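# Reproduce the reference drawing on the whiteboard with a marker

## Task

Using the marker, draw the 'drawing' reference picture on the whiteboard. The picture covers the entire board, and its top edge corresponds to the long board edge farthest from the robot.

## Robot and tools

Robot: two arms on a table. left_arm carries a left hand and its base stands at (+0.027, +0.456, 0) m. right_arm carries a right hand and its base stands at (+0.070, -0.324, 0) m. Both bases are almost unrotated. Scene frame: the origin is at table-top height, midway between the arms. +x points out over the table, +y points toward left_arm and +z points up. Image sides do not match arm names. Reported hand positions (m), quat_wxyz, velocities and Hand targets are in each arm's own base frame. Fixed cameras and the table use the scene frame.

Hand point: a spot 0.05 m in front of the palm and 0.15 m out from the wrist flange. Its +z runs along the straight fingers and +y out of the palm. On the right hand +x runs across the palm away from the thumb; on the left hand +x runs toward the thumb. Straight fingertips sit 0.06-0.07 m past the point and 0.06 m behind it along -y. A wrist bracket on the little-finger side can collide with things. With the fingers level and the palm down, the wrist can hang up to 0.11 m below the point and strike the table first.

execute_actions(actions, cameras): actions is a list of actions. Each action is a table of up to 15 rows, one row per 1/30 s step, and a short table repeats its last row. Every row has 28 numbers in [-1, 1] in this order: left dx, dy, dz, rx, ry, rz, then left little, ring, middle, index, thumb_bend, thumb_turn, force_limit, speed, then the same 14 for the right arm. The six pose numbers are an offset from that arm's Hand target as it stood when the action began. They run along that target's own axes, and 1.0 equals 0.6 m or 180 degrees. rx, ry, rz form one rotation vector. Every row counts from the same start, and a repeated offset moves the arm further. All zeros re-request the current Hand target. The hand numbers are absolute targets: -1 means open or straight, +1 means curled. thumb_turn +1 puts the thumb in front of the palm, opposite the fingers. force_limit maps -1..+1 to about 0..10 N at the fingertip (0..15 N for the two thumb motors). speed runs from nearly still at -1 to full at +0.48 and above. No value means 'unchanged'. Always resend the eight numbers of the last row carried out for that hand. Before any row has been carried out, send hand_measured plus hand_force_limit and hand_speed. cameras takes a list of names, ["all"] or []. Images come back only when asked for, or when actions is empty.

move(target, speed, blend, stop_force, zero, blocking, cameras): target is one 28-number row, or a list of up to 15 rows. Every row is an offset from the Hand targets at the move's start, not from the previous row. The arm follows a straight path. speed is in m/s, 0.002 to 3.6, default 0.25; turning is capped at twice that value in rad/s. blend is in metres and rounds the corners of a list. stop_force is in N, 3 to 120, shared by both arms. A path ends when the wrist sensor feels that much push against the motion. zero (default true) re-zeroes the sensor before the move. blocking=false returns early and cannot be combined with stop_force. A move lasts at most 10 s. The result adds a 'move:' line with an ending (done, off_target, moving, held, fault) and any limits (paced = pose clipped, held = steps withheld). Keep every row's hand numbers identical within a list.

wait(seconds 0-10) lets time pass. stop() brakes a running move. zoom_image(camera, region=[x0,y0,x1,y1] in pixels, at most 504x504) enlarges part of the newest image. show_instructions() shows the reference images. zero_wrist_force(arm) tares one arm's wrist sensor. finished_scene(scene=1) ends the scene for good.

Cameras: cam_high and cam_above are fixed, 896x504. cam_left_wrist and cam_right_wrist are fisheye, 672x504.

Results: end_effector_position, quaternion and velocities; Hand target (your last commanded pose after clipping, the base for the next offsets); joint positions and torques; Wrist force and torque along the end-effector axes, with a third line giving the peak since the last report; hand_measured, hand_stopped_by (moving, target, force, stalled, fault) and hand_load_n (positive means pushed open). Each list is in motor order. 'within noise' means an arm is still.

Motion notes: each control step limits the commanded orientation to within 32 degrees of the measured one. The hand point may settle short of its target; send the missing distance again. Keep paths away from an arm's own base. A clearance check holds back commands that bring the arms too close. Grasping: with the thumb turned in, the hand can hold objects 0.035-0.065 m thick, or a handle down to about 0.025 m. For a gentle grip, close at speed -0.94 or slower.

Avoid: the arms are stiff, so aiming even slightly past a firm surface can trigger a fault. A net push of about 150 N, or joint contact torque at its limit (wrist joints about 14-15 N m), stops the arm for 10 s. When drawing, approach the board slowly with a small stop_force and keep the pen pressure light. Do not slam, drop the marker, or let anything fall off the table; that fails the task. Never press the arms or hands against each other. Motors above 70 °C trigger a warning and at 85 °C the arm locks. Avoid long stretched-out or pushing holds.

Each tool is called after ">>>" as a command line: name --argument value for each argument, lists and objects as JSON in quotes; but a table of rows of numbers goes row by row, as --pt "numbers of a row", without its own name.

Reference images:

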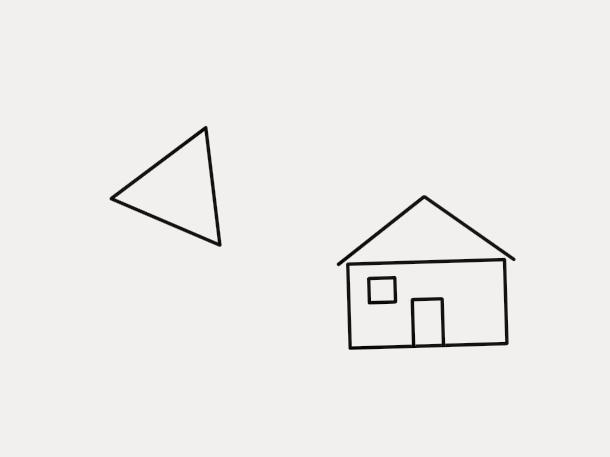

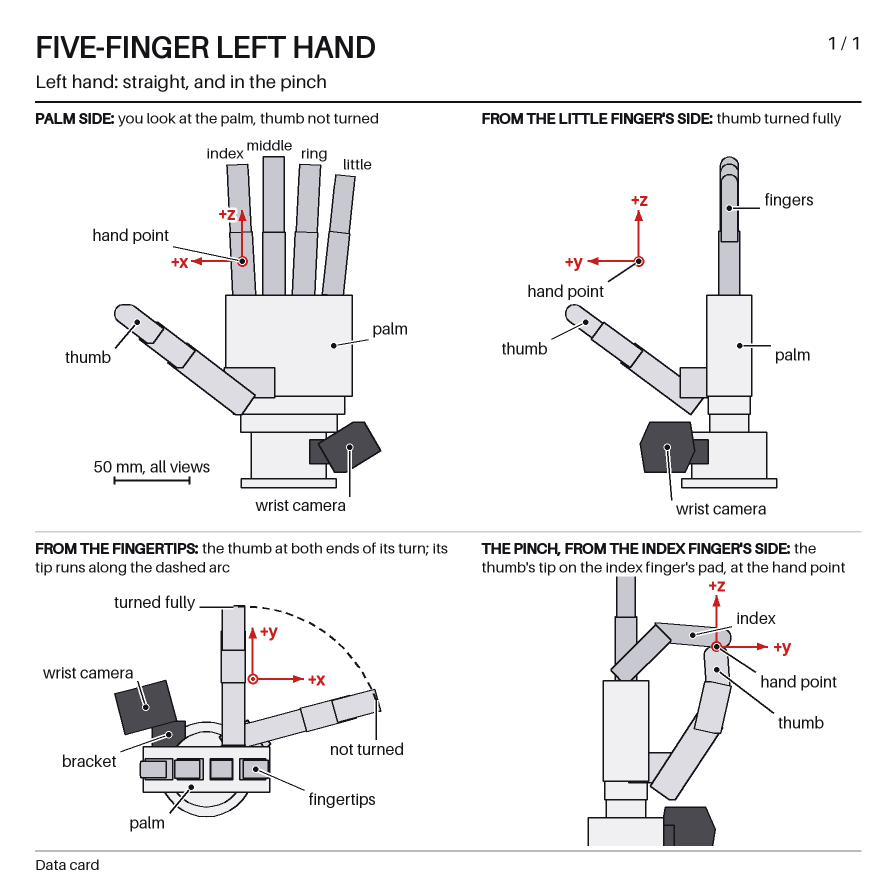

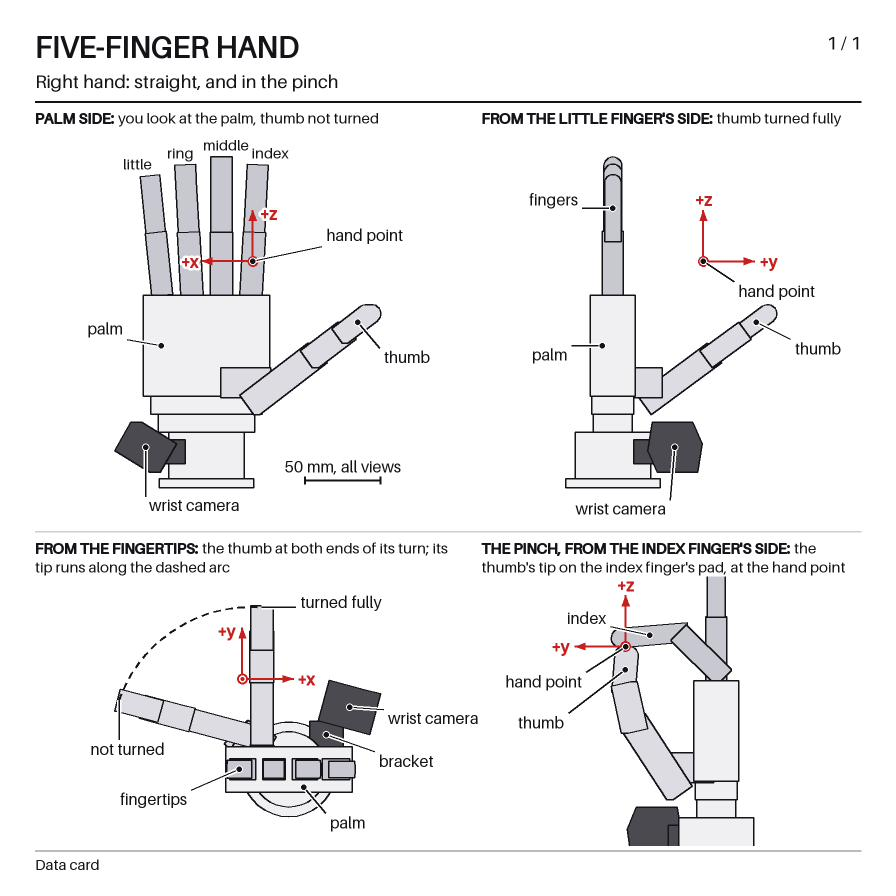

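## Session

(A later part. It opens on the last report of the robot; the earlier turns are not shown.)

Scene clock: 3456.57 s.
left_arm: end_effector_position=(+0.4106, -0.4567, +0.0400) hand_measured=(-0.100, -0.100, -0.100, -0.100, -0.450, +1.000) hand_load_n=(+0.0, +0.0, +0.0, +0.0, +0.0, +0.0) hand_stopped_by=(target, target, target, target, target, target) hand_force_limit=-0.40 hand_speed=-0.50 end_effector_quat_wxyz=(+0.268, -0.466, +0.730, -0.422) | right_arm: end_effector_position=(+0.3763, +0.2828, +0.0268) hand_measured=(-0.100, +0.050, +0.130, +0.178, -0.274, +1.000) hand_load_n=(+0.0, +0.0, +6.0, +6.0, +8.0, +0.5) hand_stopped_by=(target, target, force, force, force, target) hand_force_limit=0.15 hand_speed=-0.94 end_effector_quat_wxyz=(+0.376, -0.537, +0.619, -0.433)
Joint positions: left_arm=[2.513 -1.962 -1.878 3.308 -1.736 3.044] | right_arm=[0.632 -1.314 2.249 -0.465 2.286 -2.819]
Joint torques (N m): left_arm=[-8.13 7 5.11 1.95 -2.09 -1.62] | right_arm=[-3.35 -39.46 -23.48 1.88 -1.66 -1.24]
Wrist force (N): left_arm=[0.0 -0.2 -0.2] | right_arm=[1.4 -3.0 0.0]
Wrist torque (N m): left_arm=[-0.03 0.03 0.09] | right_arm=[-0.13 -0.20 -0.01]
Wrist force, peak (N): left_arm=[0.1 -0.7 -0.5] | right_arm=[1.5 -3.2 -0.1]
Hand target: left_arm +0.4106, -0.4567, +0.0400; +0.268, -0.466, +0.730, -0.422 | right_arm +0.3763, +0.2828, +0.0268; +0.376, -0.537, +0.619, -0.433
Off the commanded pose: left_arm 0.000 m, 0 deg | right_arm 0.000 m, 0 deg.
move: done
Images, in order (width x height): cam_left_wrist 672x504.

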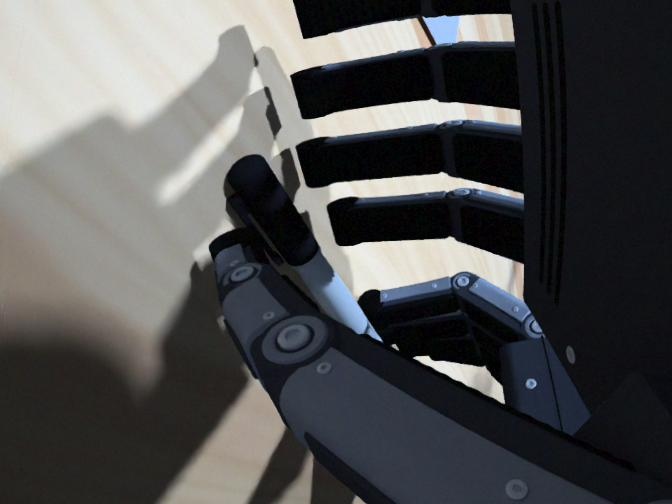

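>>> move --target '[0,0.01155,0.00667,0,0,0,-0.1,-0.1,-0.1,-0.1,-0.45,1,-0.4,-0.5,0,0,0,0,0,0,-0.1,0.05,0.24,0.25,0.12,1,0.15,-0.94]' --speed 0.015 --stop_force 3 --cameras '["cam_left_wrist"]'

>>> zoom_image --camera "cam_left_wrist" --region '[170, 120, 430, 315]'

Scene clock: 3468.33 s.
left_arm: end_effector_position=(+0.4106, -0.4567, +0.0342) hand_measured=(-0.100, -0.100, -0.100, -0.100, -0.450, +1.000) hand_load_n=(+0.0, +0.0, -0.5, +0.0, +0.0, +0.0) hand_stopped_by=(target, target, target, target, target, target) hand_force_limit=-0.40 hand_speed=-0.50 end_effector_quat_wxyz=(+0.268, -0.466, +0.730, -0.422) | right_arm: end_effector_position=(+0.3763, +0.2828, +0.0268) hand_measured=(-0.100, +0.050, +0.130, +0.178, -0.274, +1.000) hand_load_n=(+0.0, +0.0, +6.0, +6.0, +8.0, +0.5) hand_stopped_by=(target, target, force, force, force, target) hand_force_limit=0.15 hand_speed=-0.94 end_effector_quat_wxyz=(+0.376, -0.537, +0.619, -0.433)
Joint positions: left_arm=[2.513 -1.971 -1.883 3.322 -1.736 3.044] | right_arm=[0.632 -1.314 2.249 -0.465 2.286 -2.819]
Joint torques (N m): left_arm=[-6.43 60.23 29.29 -1.67 1.44 -1.65] | right_arm=[-2.81 -40.7 -23.17 1.68 -1.51 -1.4]
Wrist force (N): left_arm=[0.0 -0.5 -0.4] | right_arm=[1.3 -3.1 0.0]
Wrist torque (N m): left_arm=[-0.05 0.02 0.10] | right_arm=[-0.14 -0.19 -0.01]
Wrist force, peak (N): left_arm=[-1.0 -4.6 -5.7] | right_arm=[1.6 -3.1 -0.1]
Hand target: left_arm +0.4106, -0.4567, +0.0342; +0.268, -0.466, +0.730, -0.422 (not the last commanded pose) | right_arm +0.3763, +0.2828, +0.0268; +0.376, -0.537, +0.619, -0.433
Off the commanded pose: left_arm 0.002 m, 0 deg | right_arm 0.000 m, 0 deg.
move: contact (left_arm)
Images, in order (width x height): cam_left_wrist 672x504.

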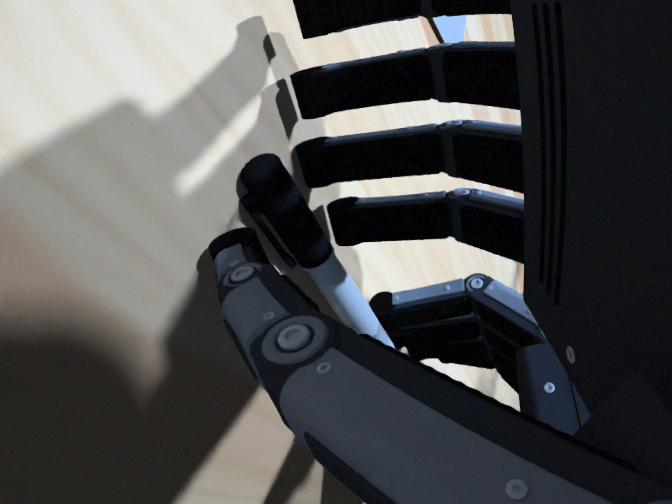

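Scaled by 1.938 from the camera's 672x504 image, which has a finer 960x720 frame.

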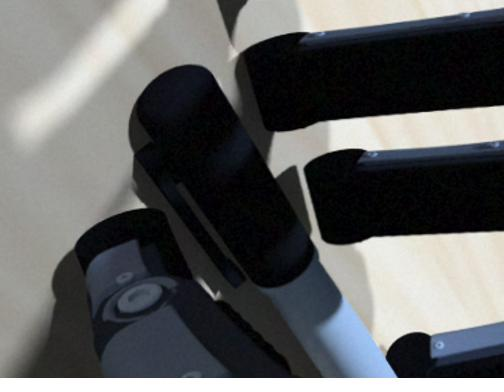

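>>> move --target '[-0.005,-0.00115,-0.00067,0,0,0,-0.1,-0.1,-0.1,-0.1,-0.45,1,-0.4,-0.5,0,0,0,0,0,0,-0.1,0.05,0.24,0.25,0.12,1,0.15,-0.94]' --speed 0.02

>>> move --target '[0,0,0,0,0,0,-0.1,-0.1,-0.1,-0.1,0.1,1,-0.8,-0.94,0,0,0,0,0,0,-0.1,0.05,0.24,0.25,0.12,1,0.15,-0.94]' --speed 0.02 --cameras '["cam_left_wrist"]'

>>> zoom_image --camera "cam_left_wrist" --region '[170, 120, 430, 315]'

Scene clock: 3514.33 s.
left_arm: end_effector_position=(+0.4118, -0.4540, +0.0350) hand_measured=(-0.100, -0.100, -0.100, -0.100, -0.450, +1.000) hand_load_n=(+0.0, +0.0, +0.0, +0.0, +0.0, +0.0) hand_stopped_by=(target, target, target, target, target, target) hand_force_limit=-0.40 hand_speed=-0.50 end_effector_quat_wxyz=(+0.268, -0.466, +0.730, -0.422) | right_arm: end_effector_position=(+0.3763, +0.2828, +0.0268) hand_measured=(-0.100, +0.050, +0.130, +0.178, -0.274, +1.000) hand_load_n=(+0.0, +0.0, +6.0, +6.0, +8.0, +0.5) hand_stopped_by=(target, target, force, force, force, target) hand_force_limit=0.15 hand_speed=-0.94 end_effector_quat_wxyz=(+0.376, -0.537, +0.619, -0.433)
Joint positions: left_arm=[2.52 -1.967 -1.887 3.322 -1.73 3.047] | right_arm=[0.632 -1.314 2.249 -0.465 2.286 -2.819]
Joint torques (N m): left_arm=[2.89 59.93 3.71 1.71 1.37 1.71] | right_arm=[-3.63 -41.31 -23.44 1.7 -1.69 -1.27]
Wrist force (N): left_arm=[0.0 -0.4 -0.2] | right_arm=[1.3 -2.9 -0.1]
Wrist torque (N m): left_arm=[-0.05 0.03 0.10] | right_arm=[-0.10 -0.18 -0.01]
Wrist force, peak (N): left_arm=[0.2 -0.6 -0.8] | right_arm=[1.5 -3.2 -0.1]
Hand target: left_arm +0.4118, -0.4540, +0.0350; +0.268, -0.466, +0.730, -0.422 | right_arm +0.3763, +0.2828, +0.0268; +0.376, -0.537, +0.619, -0.433
Off the commanded pose: left_arm 0.000 m, 0 deg | right_arm 0.000 m, 0 deg.
move: done

Scene clock: 3519.33 s.
left_arm: end_effector_position=(+0.4118, -0.4540, +0.0350) hand_measured=(-0.100, -0.100, -0.100, -0.100, -0.022, +1.000) hand_load_n=(+0.0, -0.5, +0.0, +0.0, +0.0, +0.0) hand_stopped_by=(target, target, target, target, moving, target) hand_force_limit=-0.80 hand_speed=-0.94 end_effector_quat_wxyz=(+0.268, -0.466, +0.730, -0.422) | right_arm: end_effector_position=(+0.3763, +0.2828, +0.0268) hand_measured=(-0.100, +0.050, +0.130, +0.178, -0.274, +1.000) hand_load_n=(+0.0, +0.0, +6.0, +6.0, +8.0, +0.0) hand_stopped_by=(target, target, force, force, force, target) hand_force_limit=0.15 hand_speed=-0.94 end_effector_quat_wxyz=(+0.376, -0.537, +0.619, -0.433)
Joint positions: left_arm=[2.52 -1.967 -1.887 3.322 -1.73 3.047] | right_arm=[0.632 -1.314 2.249 -0.465 2.286 -2.819]
Joint torques (N m): left_arm=[3.16 60.43 5.39 1.73 1.45 1.67] | right_arm=[-3.8 -40.51 -23.03 1.65 -1.78 -1.36]
Wrist force (N): left_arm=[0.2 -0.3 -0.4] | right_arm=[1.5 -2.9 -0.1]
Wrist torque (N m): left_arm=[-0.02 -0.01 0.11] | right_arm=[-0.10 -0.22 0.01]
Wrist force, peak (N): left_arm=[0.2 -0.5 -0.7] | right_arm=[1.6 -3.2 -0.1]
Hand target: left_arm +0.4118, -0.4540, +0.0350; +0.268, -0.466, +0.730, -0.422 | right_arm +0.3763, +0.2828, +0.0268; +0.376, -0.537, +0.619, -0.433
Off the commanded pose: left_arm 0.000 m, 0 deg | right_arm 0.000 m, 0 deg.
move: moving (left_arm; no rest 5 s after the path's end)
Images, in order (width x height): cam_left_wrist 672x504.

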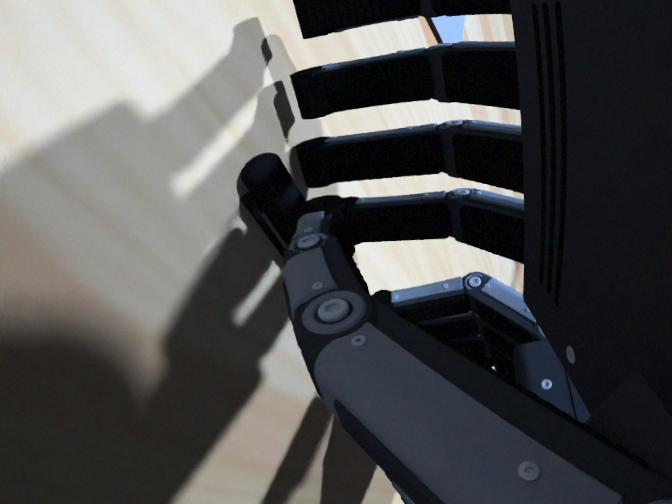

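Scaled by 1.938 from the camera's 672x504 image, which has a finer 960x720 frame.

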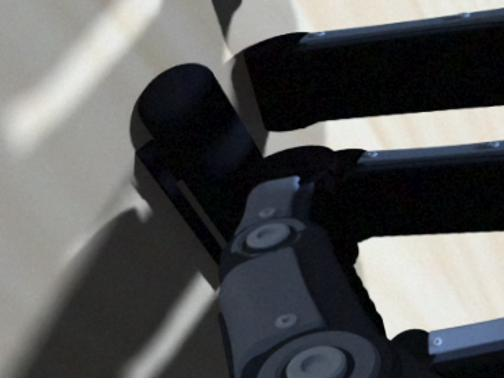

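>>> move --target '[0,0,0,0,0,0,-0.1,-0.1,-0.1,-0.1,-0.45,1,-0.4,-0.5,0,0,0,0,0,0,-0.1,0.05,0.24,0.25,0.12,1,0.15,-0.94]' --speed 0.02

>>> move --pt "0 -0.0483 -0.0163 0 0 0 -0.1 -0.1 -0.1 -0.1 -0.45 1 -0.4 -0.5 0 0 0 0 0 0 -0.1 0.05 0.24 0.25 0.12 1 0.15 -0.94" --pt "0 -0.0483 -0.0163 0.0556 0 0 -0.1 -0.1 -0.1 -0.1 -0.45 1 -0.4 -0.5 0 0 0 0 0 0 -0.1 0.05 0.24 0.25 0.12 1 0.15 -0.94" --pt "0 -0.0165 0.002 0.0556 0 0 -0.1 -0.1 -0.1 -0.1 -0.45 1 -0.4 -0.5 0 0 0 0 0 0 -0.1 0.05 0.24 0.25 0.12 1 0.15 -0.94" --speed 0.05 --blend 0.005 --cameras '["cam_left_wrist","cam_above"]'

>>> zoom_image --camera "cam_left_wrist" --region '[170, 120, 430, 315]'

Scene clock: 3584.50 s.
left_arm: end_effector_position=(+0.4118, -0.4540, +0.0350) hand_measured=(-0.100, -0.100, -0.100, -0.100, -0.450, +1.000) hand_load_n=(+0.0, +0.0, +0.0, +0.0, +0.0, +0.0) hand_stopped_by=(target, target, target, target, target, target) hand_force_limit=-0.40 hand_speed=-0.50 end_effector_quat_wxyz=(+0.268, -0.466, +0.730, -0.422) | right_arm: end_effector_position=(+0.3763, +0.2828, +0.0268) hand_measured=(-0.100, +0.050, +0.130, +0.178, -0.274, +1.000) hand_load_n=(+0.0, +0.0, +5.5, +6.0, +8.0, +0.0) hand_stopped_by=(target, target, force, force, force, target) hand_force_limit=0.15 hand_speed=-0.94 end_effector_quat_wxyz=(+0.376, -0.537, +0.619, -0.433)
Joint positions: left_arm=[2.52 -1.967 -1.887 3.322 -1.73 3.047] | right_arm=[0.632 -1.314 2.249 -0.465 2.286 -2.819]
Joint torques (N m): left_arm=[3.02 60.77 7.7 1.65 1.43 1.67] | right_arm=[-4.33 -41.79 -22.3 1.58 -1.62 -1.19]
Wrist force (N): left_arm=[0.0 -0.5 -0.1] | right_arm=[1.3 -2.9 0.0]
Wrist torque (N m): left_arm=[-0.08 0.02 0.11] | right_arm=[-0.12 -0.20 -0.01]
Wrist force, peak (N): left_arm=[0.2 -0.8 -0.2] | right_arm=[1.6 -3.2 0.0]
Hand target: left_arm +0.4118, -0.4540, +0.0350; +0.268, -0.466, +0.730, -0.422 | right_arm +0.3763, +0.2828, +0.0268; +0.376, -0.537, +0.619, -0.433
Off the commanded pose: left_arm 0.000 m, 0 deg | right_arm 0.000 m, 0 deg.
move: done

Scene clock: 3587.70 s.
left_arm: end_effector_position=(+0.4173, -0.4565, +0.0430) hand_measured=(-0.100, -0.100, -0.100, -0.100, -0.450, +1.000) hand_load_n=(+0.0, +0.0, +0.0, +0.0, +0.0, +0.0) hand_stopped_by=(target, target, target, target, target, target) hand_force_limit=-0.40 hand_speed=-0.50 end_effector_quat_wxyz=(+0.308, -0.440, +0.691, -0.484) | right_arm: end_effector_position=(+0.3763, +0.2828, +0.0268) hand_measured=(-0.100, +0.050, +0.130, +0.178, -0.274, +1.000) hand_load_n=(+0.0, +0.0, +6.0, +5.5, +8.0, +0.5) hand_stopped_by=(target, target, force, force, force, target) hand_force_limit=0.15 hand_speed=-0.94 end_effector_quat_wxyz=(+0.376, -0.537, +0.619, -0.433)
Joint positions: left_arm=[2.51 -1.934 -2.006 3.584 -1.754 3.073] | right_arm=[0.632 -1.314 2.249 -0.465 2.286 -2.819]
Joint torques (N m): left_arm=[-7.94 5.76 3.96 2.47 -2.11 2.09] | right_arm=[-3.63 -40.73 -22.68 1.52 -1.69 -1.38]
Wrist force (N): left_arm=[-0.2 -0.2 -0.3] | right_arm=[1.3 -2.9 0.0]
Wrist torque (N m): left_arm=[0.00 0.10 -0.06] | right_arm=[-0.12 -0.19 -0.01]
Wrist force, peak (N): left_arm=[-0.1 -1.6 -0.2] | right_arm=[1.5 -3.1 0.0]
Hand target: left_arm +0.4173, -0.4565, +0.0430; +0.308, -0.440, +0.691, -0.484 | right_arm +0.3763, +0.2828, +0.0268; +0.376, -0.537, +0.619, -0.433
Off the commanded pose: left_arm 0.000 m, 0 deg | right_arm 0.000 m, 0 deg.
move: done
Images, in order (width x height): cam_above 896x504, cam_left_wrist 672x504.

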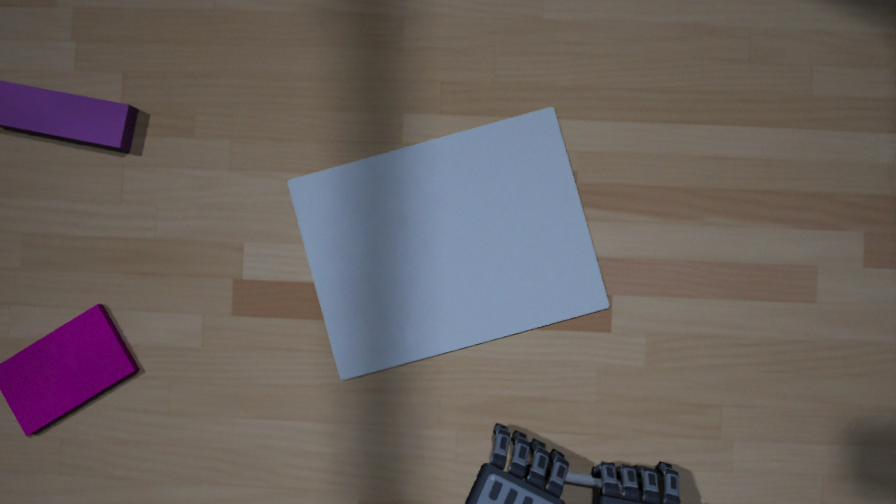

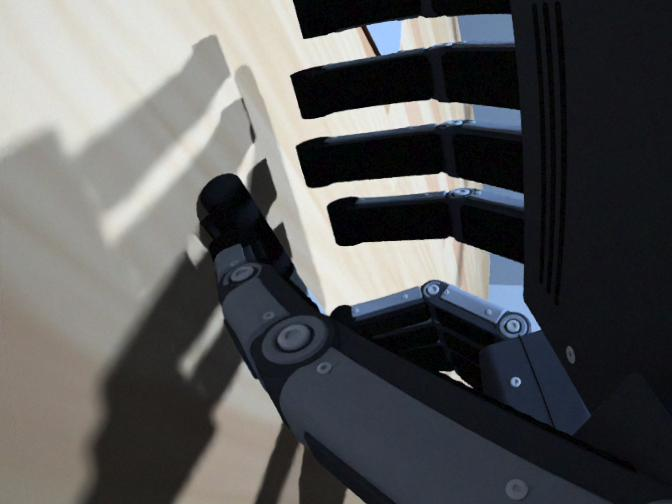

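Scaled by 1.938 from the camera's 672x504 image, which has a finer 960x720 frame.

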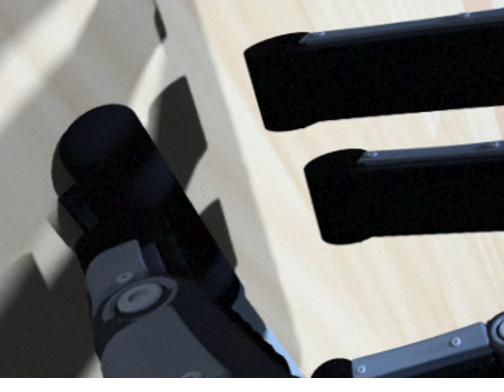

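>>> move --target '[0,0.01253,0.00456,0,0,0,-0.1,-0.1,-0.1,-0.1,-0.45,1,-0.4,-0.5,0,0,0,0,0,0,-0.1,0.05,0.24,0.25,0.12,1,0.15,-0.94]' --speed 0.015 --stop_force 3 --cameras '["cam_left_wrist"]'

>>> zoom_image --camera "cam_left_wrist" --region '[170, 120, 430, 315]'

Scene clock: 3610.83 s.
left_arm: end_effector_position=(+0.4173, -0.4565, +0.0350) hand_measured=(-0.100, -0.100, -0.100, -0.100, -0.450, +1.000) hand_load_n=(+0.0, +0.0, -0.5, +0.0, +0.0, +0.0) hand_stopped_by=(target, target, target, target, target, target) hand_force_limit=-0.40 hand_speed=-0.50 end_effector_quat_wxyz=(+0.308, -0.440, +0.691, -0.484) | right_arm: end_effector_position=(+0.3763, +0.2828, +0.0268) hand_measured=(-0.100, +0.050, +0.130, +0.178, -0.274, +1.000) hand_load_n=(+0.0, +0.0, +6.0, +6.0, +7.5, +0.5) hand_stopped_by=(target, target, force, force, force, target) hand_force_limit=0.15 hand_speed=-0.94 end_effector_quat_wxyz=(+0.376, -0.537, +0.619, -0.433)
Joint positions: left_arm=[2.51 -1.949 -2.012 3.605 -1.754 3.073] | right_arm=[0.632 -1.314 2.249 -0.465 2.286 -2.819]
Joint torques (N m): left_arm=[-7.61 5.48 3.85 2.72 -2.1 1.08] | right_arm=[-3.82 -41.02 -22.72 1.69 -1.72 -1.11]
Wrist force (N): left_arm=[0.2 -0.5 -0.3] | right_arm=[1.4 -3.0 0.0]
Wrist torque (N m): left_arm=[-0.04 0.04 -0.03] | right_arm=[-0.13 -0.21 -0.01]
Wrist force, peak (N): left_arm=[0.0 -0.8 -0.1] | right_arm=[1.4 -3.2 -0.1]
Hand target: left_arm +0.4173, -0.4565, +0.0350; +0.308, -0.440, +0.691, -0.484 | right_arm +0.3763, +0.2828, +0.0268; +0.376, -0.537, +0.619, -0.433
Off the commanded pose: left_arm 0.000 m, 0 deg | right_arm 0.000 m, 0 deg.
move: done
Images, in order (width x height): cam_left_wrist 672x504.

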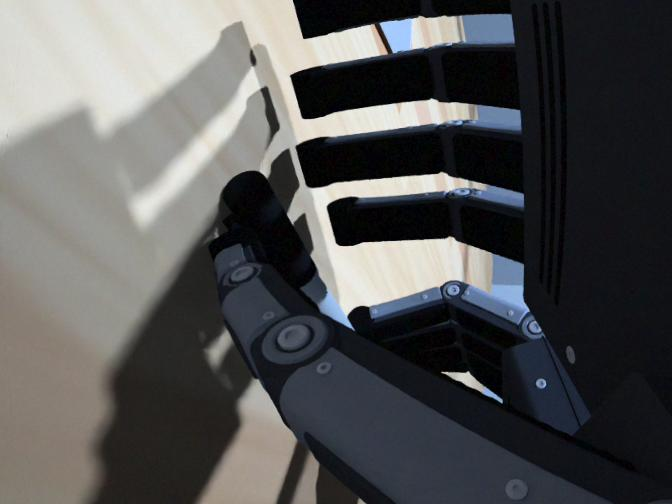

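Scaled by 1.938 from the camera's 672x504 image, which has a finer 960x720 frame.

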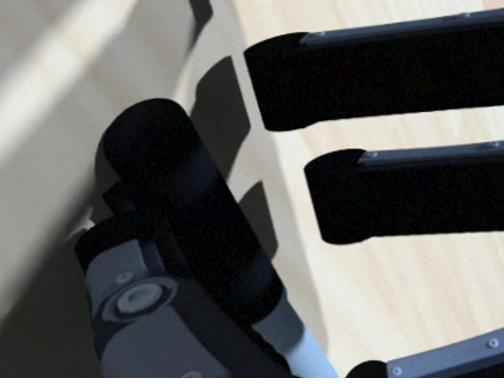

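>>> move --target '[0,0.0020,-0.0055,0,0,0,-0.15,-0.15,-0.15,-0.15,-0.45,1,-0.4,-0.5,0,0,0,0,0,0,-0.1,0.05,0.24,0.25,0.12,1,0.15,-0.94]' --speed 0.02

>>> move --target '[0,0.00705,0.00257,0,0,0,-0.15,-0.15,-0.15,-0.15,-0.45,1,-0.4,-0.5,0,0,0,0,0,0,-0.1,0.05,0.24,0.25,0.12,1,0.15,-0.94]' --speed 0.01 --stop_force 3 --cameras '["cam_left_wrist"]'

>>> zoom_image --camera "cam_left_wrist" --region '[170, 120, 430, 315]'

Scene clock: 3629.03 s.
left_arm: end_effector_position=(+0.4141, -0.4550, +0.0350) hand_measured=(-0.150, -0.150, -0.150, -0.150, -0.450, +1.000) hand_load_n=(+0.0, +0.0, +0.0, +0.0, +0.0, +0.0) hand_stopped_by=(target, target, target, target, target, target) hand_force_limit=-0.40 hand_speed=-0.50 end_effector_quat_wxyz=(+0.308, -0.440, +0.691, -0.484) | right_arm: end_effector_position=(+0.3763, +0.2828, +0.0268) hand_measured=(-0.100, +0.050, +0.130, +0.178, -0.274, +1.000) hand_load_n=(+0.0, +0.0, +6.0, +6.0, +8.0, +0.0) hand_stopped_by=(target, target, force, force, force, target) hand_force_limit=0.15 hand_speed=-0.94 end_effector_quat_wxyz=(+0.376, -0.537, +0.619, -0.433)
Joint positions: left_arm=[2.508 -1.944 -2.021 3.609 -1.755 3.072] | right_arm=[0.632 -1.314 2.249 -0.465 2.286 -2.819]
Joint torques (N m): left_arm=[-7.76 57.99 5.63 2.77 -2.11 -1.78] | right_arm=[-3.72 -41.2 -21.54 1.71 -1.73 -1.28]
Wrist force (N): left_arm=[0.0 -0.2 -0.5] | right_arm=[1.3 -2.8 0.0]
Wrist torque (N m): left_arm=[0.01 0.05 -0.04] | right_arm=[-0.11 -0.19 -0.01]
Wrist force, peak (N): left_arm=[0.0 -0.6 -0.5] | right_arm=[1.6 -3.1 0.0]
Hand target: left_arm +0.4141, -0.4550, +0.0350; +0.308, -0.440, +0.691, -0.484 | right_arm +0.3763, +0.2828, +0.0268; +0.376, -0.537, +0.619, -0.433
Off the commanded pose: left_arm 0.000 m, 0 deg | right_arm 0.000 m, 0 deg.
move: done

Scene clock: 3630.63 s.
left_arm: end_effector_position=(+0.4141, -0.4550, +0.0323) hand_measured=(-0.150, -0.150, -0.150, -0.150, -0.450, +1.000) hand_load_n=(+0.0, +0.0, +0.0, +0.0, -0.5, -0.5) hand_stopped_by=(target, target, target, target, target, target) hand_force_limit=-0.40 hand_speed=-0.50 end_effector_quat_wxyz=(+0.308, -0.440, +0.691, -0.484) | right_arm: end_effector_position=(+0.3763, +0.2828, +0.0268) hand_measured=(-0.100, +0.050, +0.130, +0.178, -0.274, +1.000) hand_load_n=(+0.0, +0.0, +5.5, +6.0, +8.0, +0.0) hand_stopped_by=(target, target, force, force, force, target) hand_force_limit=0.15 hand_speed=-0.94 end_effector_quat_wxyz=(+0.376, -0.537, +0.619, -0.433)
Joint positions: left_arm=[2.508 -1.949 -2.023 3.616 -1.755 3.072] | right_arm=[0.632 -1.314 2.249 -0.465 2.286 -2.819]
Joint torques (N m): left_arm=[-0.25 56.14 25.44 -1.56 -2.08 -1.74] | right_arm=[-3.3 -41.66 -22.52 1.62 -1.76 -1.22]
Wrist force (N): left_arm=[-0.2 -3.1 -2.3] | right_arm=[1.6 -2.8 0.1]
Wrist torque (N m): left_arm=[-0.21 0.05 0.01] | right_arm=[-0.12 -0.24 0.01]
Wrist force, peak (N): left_arm=[0.4 -8.2 -6.9] | right_arm=[1.5 -3.1 0.0]
Hand target: left_arm +0.4141, -0.4550, +0.0323; +0.308, -0.440, +0.691, -0.484 (not the last commanded pose) | right_arm +0.3763, +0.2828, +0.0268; +0.376, -0.537, +0.619, -0.433
Off the commanded pose: left_arm 0.002 m, 0 deg | right_arm 0.000 m, 0 deg.
move: contact (left_arm)
Images, in order (width x height): cam_left_wrist 672x504.

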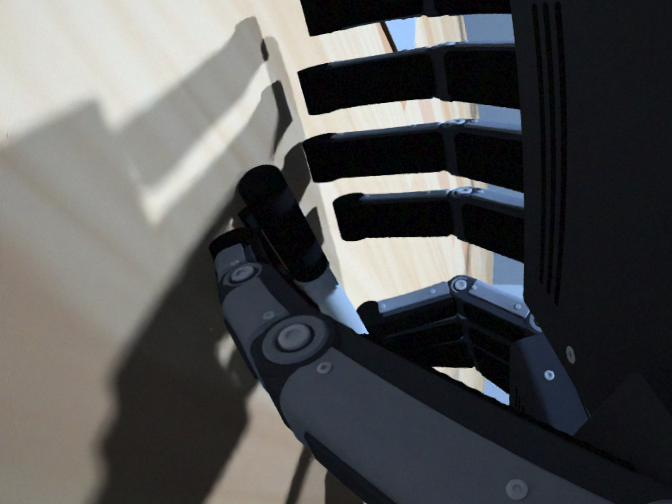

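Scaled by 1.938 from the camera's 672x504 image, which has a finer 960x720 frame.

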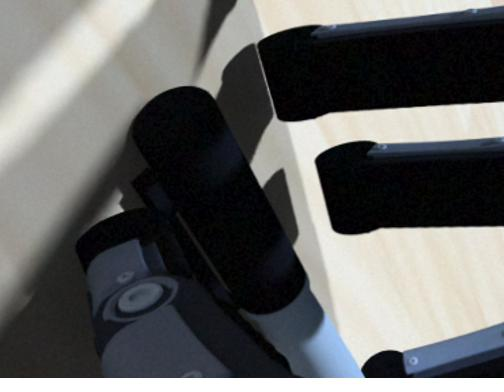

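>>> move --target '[0,-0.00235,-0.00086,0,0,0,-0.15,-0.15,-0.15,-0.15,-0.35,1,-0.6,-0.8,0,0,0,0,0,0,-0.1,0.05,0.24,0.25,0.12,1,0.15,-0.94]' --speed 0.02

>>> move --target '[0,0.00783,0.00285,0,0,0,-0.15,-0.15,-0.15,-0.15,-0.35,1,-0.6,-0.8,0,0,0,0,0,0,-0.1,0.05,0.24,0.25,0.12,1,0.15,-0.94]' --speed 0.01 --stop_force 3 --cameras '["cam_left_wrist"]'

>>> zoom_image --camera "cam_left_wrist" --region '[170, 120, 430, 315]'

Scene clock: 3655.27 s.
left_arm: end_effector_position=(+0.4141, -0.4550, +0.0338) hand_measured=(-0.150, -0.150, -0.150, -0.150, -0.350, +1.000) hand_load_n=(+0.0, +0.0, +0.0, +0.0, +0.0, +0.0) hand_stopped_by=(target, target, target, target, target, target) hand_force_limit=-0.60 hand_speed=-0.80 end_effector_quat_wxyz=(+0.308, -0.440, +0.691, -0.484) | right_arm: end_effector_position=(+0.3763, +0.2828, +0.0268) hand_measured=(-0.100, +0.050, +0.130, +0.178, -0.274, +1.000) hand_load_n=(+0.0, +0.0, +5.5, +6.0, +8.0, +0.0) hand_stopped_by=(target, target, force, force, force, target) hand_force_limit=0.15 hand_speed=-0.94 end_effector_quat_wxyz=(+0.376, -0.537, +0.619, -0.433)
Joint positions: left_arm=[2.508 -1.946 -2.022 3.612 -1.755 3.072] | right_arm=[0.632 -1.314 2.249 -0.465 2.286 -2.819]
Joint torques (N m): left_arm=[2.45 57.26 27.95 -1.68 -1.88 -1.57] | right_arm=[-2.92 -40.43 -22.18 1.51 -1.78 -1.23]
Wrist force (N): left_arm=[0.3 -0.4 -0.5] | right_arm=[1.3 -2.8 0.0]
Wrist torque (N m): left_arm=[-0.02 0.00 -0.02] | right_arm=[-0.12 -0.20 0.00]
Wrist force, peak (N): left_arm=[0.1 -3.7 -2.7] | right_arm=[1.4 -3.3 -0.1]
Hand target: left_arm +0.4141, -0.4550, +0.0339; +0.308, -0.440, +0.691, -0.484 | right_arm +0.3763, +0.2828, +0.0268; +0.376, -0.537, +0.619, -0.433
Off the commanded pose: left_arm 0.000 m, 0 deg | right_arm 0.000 m, 0 deg.
move: done

Scene clock: 3657.37 s.
left_arm: end_effector_position=(+0.4141, -0.4550, +0.0293) hand_measured=(-0.150, -0.150, -0.150, -0.150, -0.350, +1.000) hand_load_n=(-0.5, +0.0, -1.0, +0.0, +0.0, +0.0) hand_stopped_by=(target, target, target, target, target, target) hand_force_limit=-0.60 hand_speed=-0.80 end_effector_quat_wxyz=(+0.308, -0.440, +0.691, -0.484) | right_arm: end_effector_position=(+0.3763, +0.2828, +0.0268) hand_measured=(-0.100, +0.050, +0.130, +0.178, -0.274, +1.000) hand_load_n=(+0.0, +0.0, +6.0, +6.0, +8.0, +0.5) hand_stopped_by=(target, target, force, force, force, target) hand_force_limit=0.15 hand_speed=-0.94 end_effector_quat_wxyz=(+0.376, -0.537, +0.619, -0.433)
Joint positions: left_arm=[2.508 -1.955 -2.025 3.624 -1.755 3.072] | right_arm=[0.632 -1.314 2.249 -0.465 2.286 -2.819]
Joint torques (N m): left_arm=[-0.13 55.45 22.39 -1.57 -1.3 -1.71] | right_arm=[-3.75 -40.63 -21.24 1.61 -1.78 -1.15]
Wrist force (N): left_arm=[-0.3 -3.9 -2.7] | right_arm=[1.6 -3.1 -0.1]
Wrist torque (N m): left_arm=[-0.08 0.03 0.03] | right_arm=[-0.13 -0.23 0.01]
Wrist force, peak (N): left_arm=[-0.2 -5.6 -3.7] | right_arm=[1.6 -3.1 -0.1]
Hand target: left_arm +0.4141, -0.4550, +0.0293; +0.308, -0.440, +0.691, -0.484 | right_arm +0.3763, +0.2828, +0.0268; +0.376, -0.537, +0.619, -0.433
Off the commanded pose: left_arm 0.000 m, 0 deg | right_arm 0.000 m, 0 deg.
move: contact (left_arm)
Images, in order (width x height): cam_left_wrist 672x504.

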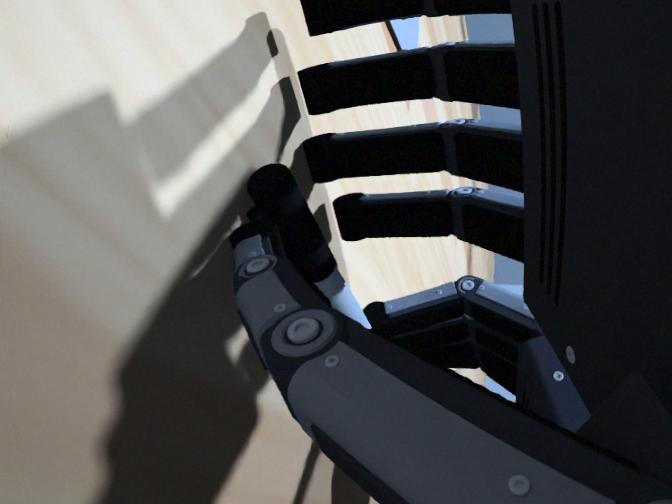

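Scaled by 1.938 from the camera's 672x504 image, which has a finer 960x720 frame.

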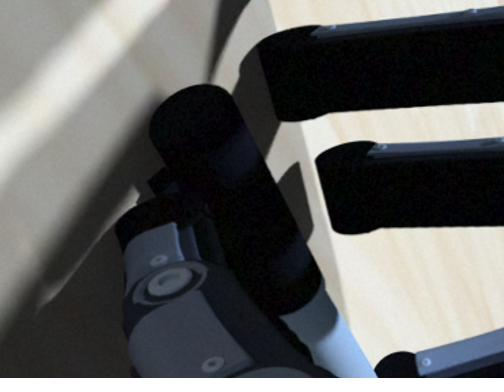

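>>> move --target '[0,-0.0016,-0.0006,0,0,0,-0.15,-0.15,-0.15,-0.15,-0.2,1,-0.8,-0.92,0,0,0,0,0,0,-0.1,0.05,0.24,0.25,0.12,1,0.15,-0.94]' --speed 0.02 --cameras '["cam_left_wrist"]'

>>> zoom_image --camera "cam_left_wrist" --region '[170, 120, 430, 315]'

Scene clock: 3668.73 s.
left_arm: end_effector_position=(+0.4141, -0.4550, +0.0303) hand_measured=(-0.150, -0.150, -0.150, -0.150, -0.200, +1.000) hand_load_n=(+0.0, +0.0, +0.0, +0.0, +0.0, +0.0) hand_stopped_by=(target, target, target, target, target, target) hand_force_limit=-0.80 hand_speed=-0.92 end_effector_quat_wxyz=(+0.308, -0.440, +0.691, -0.484) | right_arm: end_effector_position=(+0.3763, +0.2828, +0.0268) hand_measured=(-0.100, +0.050, +0.130, +0.178, -0.274, +1.000) hand_load_n=(+0.0, +0.0, +5.5, +6.0, +8.0, +0.5) hand_stopped_by=(target, target, force, force, force, target) hand_force_limit=0.15 hand_speed=-0.94 end_effector_quat_wxyz=(+0.376, -0.537, +0.619, -0.433)
Joint positions: left_arm=[2.508 -1.953 -2.025 3.621 -1.755 3.072] | right_arm=[0.632 -1.314 2.249 -0.465 2.286 -2.819]
Joint torques (N m): left_arm=[-3.78 57.89 27.24 -1.47 0.98 -1.51] | right_arm=[-2.48 -41.1 -22.42 1.51 -1.78 -1.28]
Wrist force (N): left_arm=[-0.1 -0.2 -0.3] | right_arm=[1.1 -2.7 0.1]
Wrist torque (N m): left_arm=[-0.02 0.08 -0.05] | right_arm=[-0.11 -0.20 0.01]
Wrist force, peak (N): left_arm=[-0.1 -4.1 -3.0] | right_arm=[1.6 -3.1 0.0]
Hand target: left_arm +0.4141, -0.4550, +0.0303; +0.308, -0.440, +0.691, -0.484 | right_arm +0.3763, +0.2828, +0.0268; +0.376, -0.537, +0.619, -0.433
Off the commanded pose: left_arm 0.000 m, 0 deg | right_arm 0.000 m, 0 deg.
move: done
Images, in order (width x height): cam_left_wrist 672x504.

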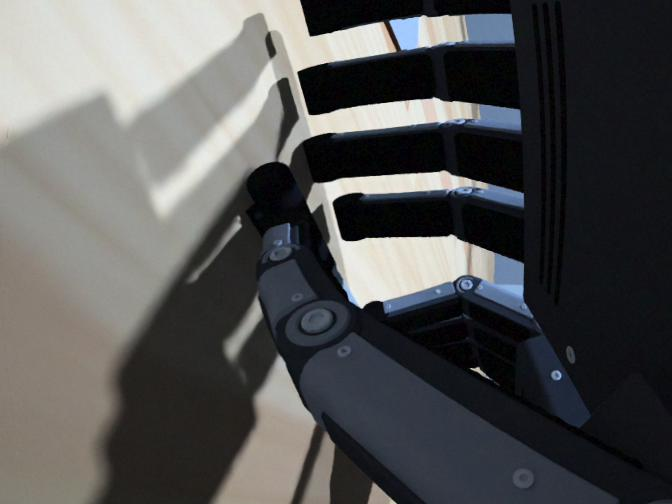

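Scaled by 1.938 from the camera's 672x504 image, which has a finer 960x720 frame.

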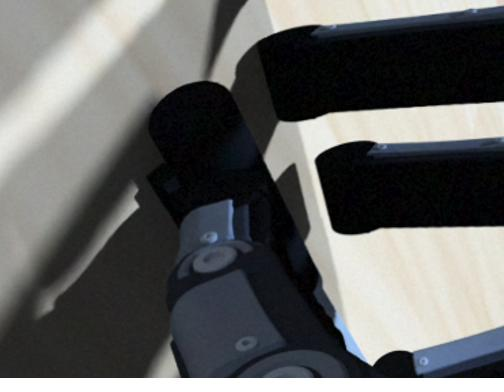

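>>> execute_actions --actions '[]'

>>> zoom_image --camera "cam_high" --region '[340, 230, 460, 320]'

>>> zoom_image --camera "cam_right_wrist" --region '[0, 200, 336, 452]'

Scene clock: 3704.57 s.
left_arm: end_effector_position=(+0.4141, -0.4550, +0.0303) hand_measured=(-0.150, -0.150, -0.150, -0.150, -0.200, +1.000) hand_load_n=(+0.0, +0.0, +0.0, -0.5, +0.0, +0.5) hand_stopped_by=(target, target, target, target, target, target) hand_force_limit=-0.80 hand_speed=-0.92 end_effector_quat_wxyz=(+0.308, -0.440, +0.691, -0.484) | right_arm: end_effector_position=(+0.3763, +0.2828, +0.0268) hand_measured=(-0.100, +0.050, +0.130, +0.178, -0.274, +1.000) hand_load_n=(+0.0, +0.0, +5.5, +6.0, +8.0, +0.5) hand_stopped_by=(target, target, force, force, force, target) hand_force_limit=0.15 hand_speed=-0.94 end_effector_quat_wxyz=(+0.376, -0.537, +0.619, -0.433)
Joint positions: left_arm=[2.508 -1.953 -2.025 3.621 -1.755 3.072] | right_arm=[0.632 -1.314 2.249 -0.465 2.286 -2.819]
Joint velocities: within noise
Joint torques (N m): left_arm=[-6.33 58.23 27.52 -1.01 1.28 -1.59] | right_arm=[-2.99 -41.28 -21.8 1.38 -1.11 -1.06]
Motor temperatures (°C): left_arm=[27 29 31 36 36 37] | right_arm=[30 32 30 34 36 35]
Wrist force (N): left_arm=[-0.2 -0.5 -0.3] | right_arm=[1.1 -2.7 0.2]
Wrist torque (N m): left_arm=[-0.09 0.09 -0.04] | right_arm=[-0.11 -0.20 0.01]
Wrist force, peak (N): left_arm=[0.0 -0.3 -0.8] | right_arm=[1.1 -3.2 0.3]
Hand target: left_arm +0.4141, -0.4550, +0.0303; +0.308, -0.440, +0.691, -0.484 | right_arm +0.3763, +0.2828, +0.0268; +0.376, -0.537, +0.619, -0.433
Off the commanded pose: left_arm 0.000 m, 0 deg | right_arm 0.000 m, 0 deg.

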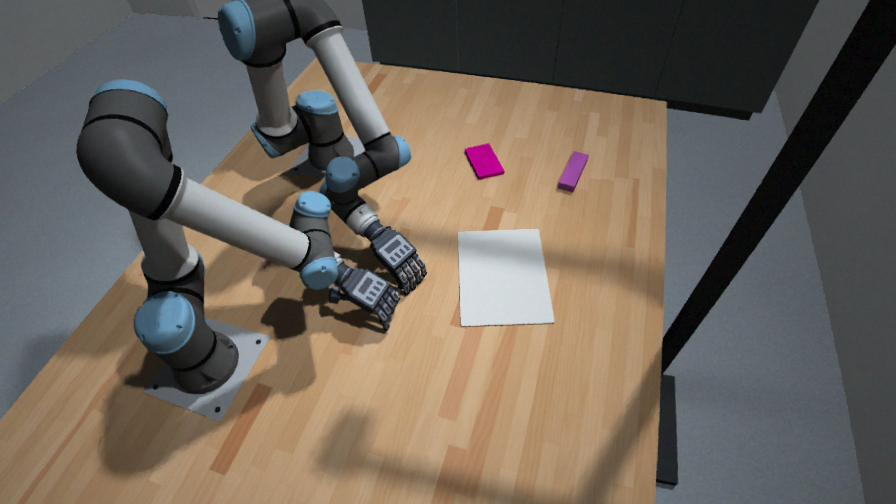

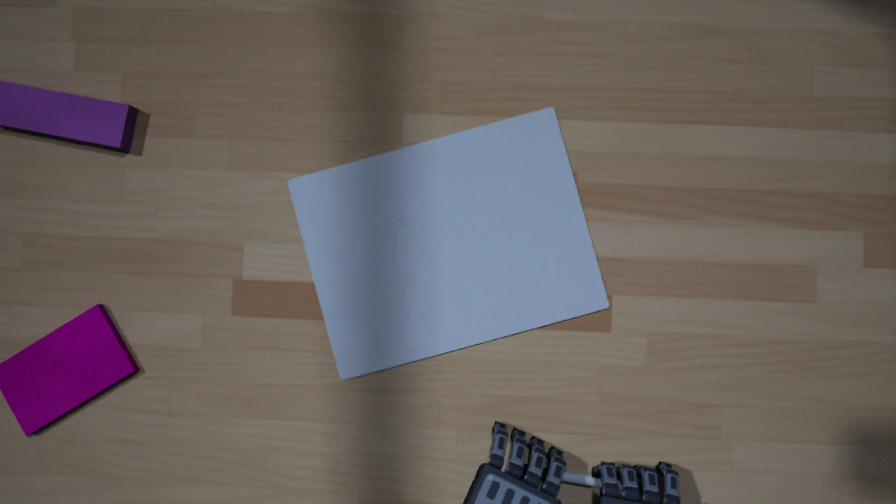

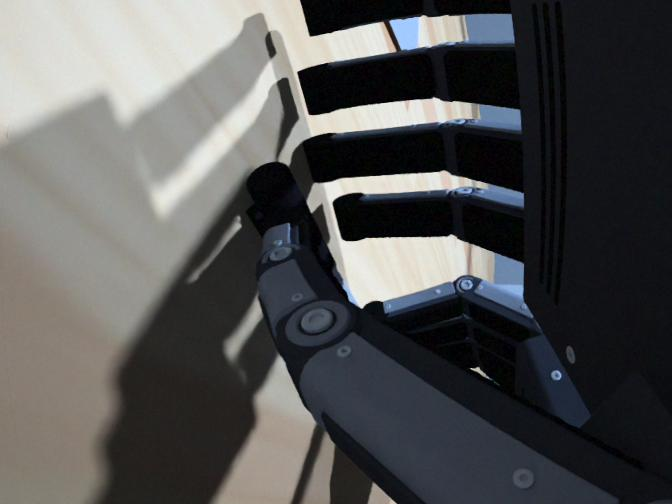

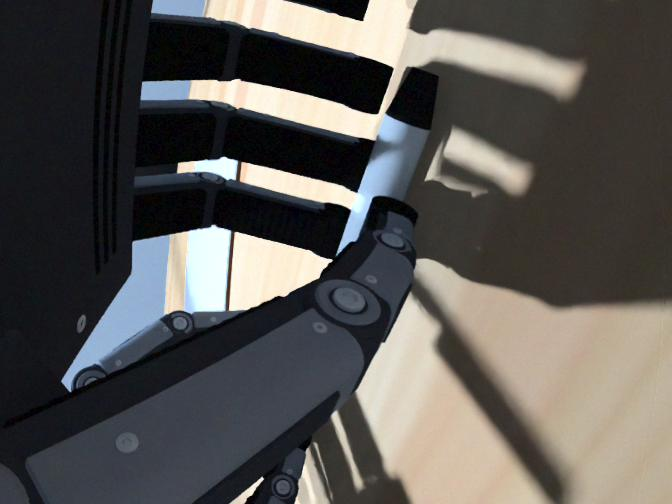

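Scaled by 4.200.

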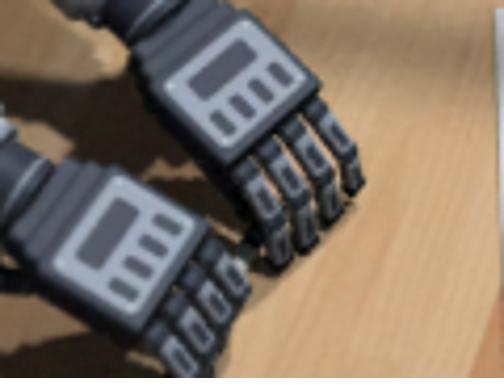

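Scaled by 1.500 from the camera's 672x504 image, which has a finer 960x720 frame.

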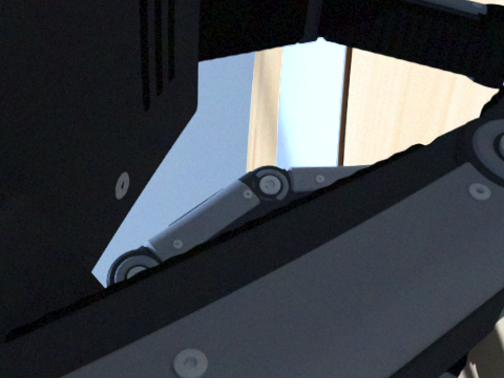

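>>> move --target '[0,0,0,0,0,0,-0.15,-0.15,-0.15,-0.15,-0.35,1,-0.8,-0.5,0,0,0,0,0,0,-0.1,0.05,0.24,0.25,0.12,1,0.15,-0.94]' --speed 0.02

>>> move --target '[0,0.00783,0.00285,0,0,0,-0.1,-0.1,-0.1,-0.1,-0.33,1,-0.8,-0.9,0,0,0,0,0,0,-0.1,0.05,0.24,0.25,0.12,1,0.15,-0.94]' --speed 0.01 --stop_force 4 --cameras '["cam_left_wrist"]'

>>> zoom_image --camera "cam_left_wrist" --region '[170, 120, 430, 315]'

Scene clock: 3761.70 s.
left_arm: end_effector_position=(+0.4141, -0.4550, +0.0303) hand_measured=(-0.150, -0.150, -0.150, -0.150, -0.350, +1.000) hand_load_n=(+0.0, +0.0, +0.0, +0.0, +0.0, +0.0) hand_stopped_by=(target, target, target, target, target, target) hand_force_limit=-0.80 hand_speed=-0.50 end_effector_quat_wxyz=(+0.308, -0.440, +0.691, -0.484) | right_arm: end_effector_position=(+0.3763, +0.2828, +0.0268) hand_measured=(-0.100, +0.050, +0.130, +0.178, -0.274, +1.000) hand_load_n=(+0.0, +0.5, +5.5, +6.0, +8.0, +0.5) hand_stopped_by=(target, target, force, force, force, target) hand_force_limit=0.15 hand_speed=-0.94 end_effector_quat_wxyz=(+0.376, -0.537, +0.619, -0.433)
Joint positions: left_arm=[2.508 -1.953 -2.025 3.621 -1.755 3.072] | right_arm=[0.632 -1.314 2.249 -0.465 2.286 -2.819]
Joint torques (N m): left_arm=[-6.01 57.69 27.41 -0.56 1.32 -1.63] | right_arm=[-2.99 -40.49 -21.84 1.57 -0.81 -1.11]
Wrist force (N): left_arm=[0.0 -0.7 -0.1] | right_arm=[1.1 -2.7 0.3]
Wrist torque (N m): left_arm=[-0.09 0.06 -0.03] | right_arm=[-0.11 -0.22 0.02]
Wrist force, peak (N): left_arm=[0.2 -0.7 -0.6] | right_arm=[1.3 -3.1 0.1]
Hand target: left_arm +0.4141, -0.4550, +0.0303; +0.308, -0.440, +0.691, -0.484 | right_arm +0.3763, +0.2828, +0.0268; +0.376, -0.537, +0.619, -0.433
Off the commanded pose: left_arm 0.000 m, 0 deg | right_arm 0.000 m, 0 deg.
move: done

Scene clock: 3763.07 s.
left_arm: end_effector_position=(+0.4143, -0.4552, +0.0296) hand_measured=(-0.100, -0.100, -0.114, -0.100, -0.330, +1.000) hand_load_n=(+0.0, +0.0, -1.0, +0.0, +0.0, +0.0) hand_stopped_by=(target, target, force, target, target, target) hand_force_limit=-0.80 hand_speed=-0.90 end_effector_quat_wxyz=(+0.308, -0.440, +0.691, -0.484) | right_arm: end_effector_position=(+0.3763, +0.2828, +0.0268) hand_measured=(-0.100, +0.050, +0.130, +0.178, -0.274, +1.000) hand_load_n=(+0.0, +0.0, +6.0, +6.0, +8.0, +0.5) hand_stopped_by=(target, target, force, force, force, target) hand_force_limit=0.15 hand_speed=-0.94 end_effector_quat_wxyz=(+0.376, -0.537, +0.619, -0.433)
Joint positions: left_arm=[2.508 -1.954 -2.025 3.624 -1.755 3.072] | right_arm=[0.632 -1.314 2.249 -0.465 2.286 -2.819]
Joint torques (N m): left_arm=[-6.2 56.11 25.22 -1.7 1.24 -1.68] | right_arm=[-2.06 -39.82 -21.7 1.4 -0.88 -1.07]
Wrist force (N): left_arm=[-0.1 -3.1 -1.8] | right_arm=[1.1 -2.9 0.1]
Wrist torque (N m): left_arm=[-0.08 0.04 0.03] | right_arm=[-0.13 -0.21 0.01]
Wrist force, peak (N): left_arm=[-1.0 -7.1 -5.3] | right_arm=[1.3 -3.2 0.0]
Hand target: left_arm +0.4143, -0.4552, +0.0296; +0.308, -0.440, +0.691, -0.484 (not the last commanded pose) | right_arm +0.3763, +0.2828, +0.0268; +0.376, -0.537, +0.619, -0.433
Off the commanded pose: left_arm 0.004 m, 0 deg | right_arm 0.000 m, 0 deg.
move: contact (left_arm)
Images, in order (width x height): cam_left_wrist 672x504.

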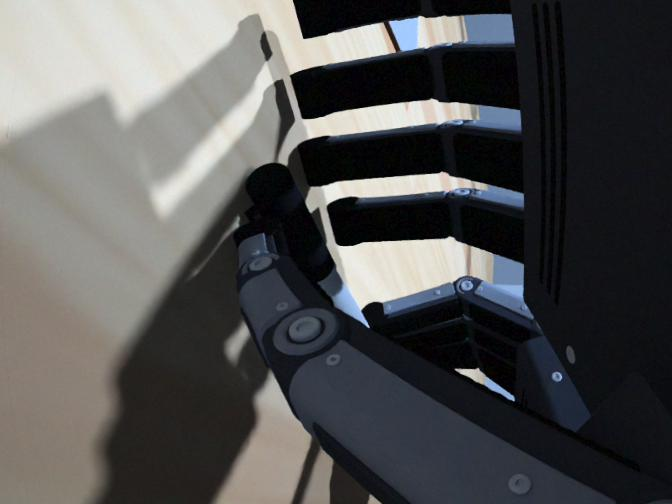

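Scaled by 1.938 from the camera's 672x504 image, which has a finer 960x720 frame.

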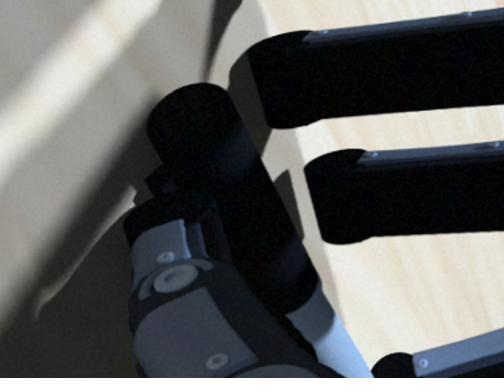

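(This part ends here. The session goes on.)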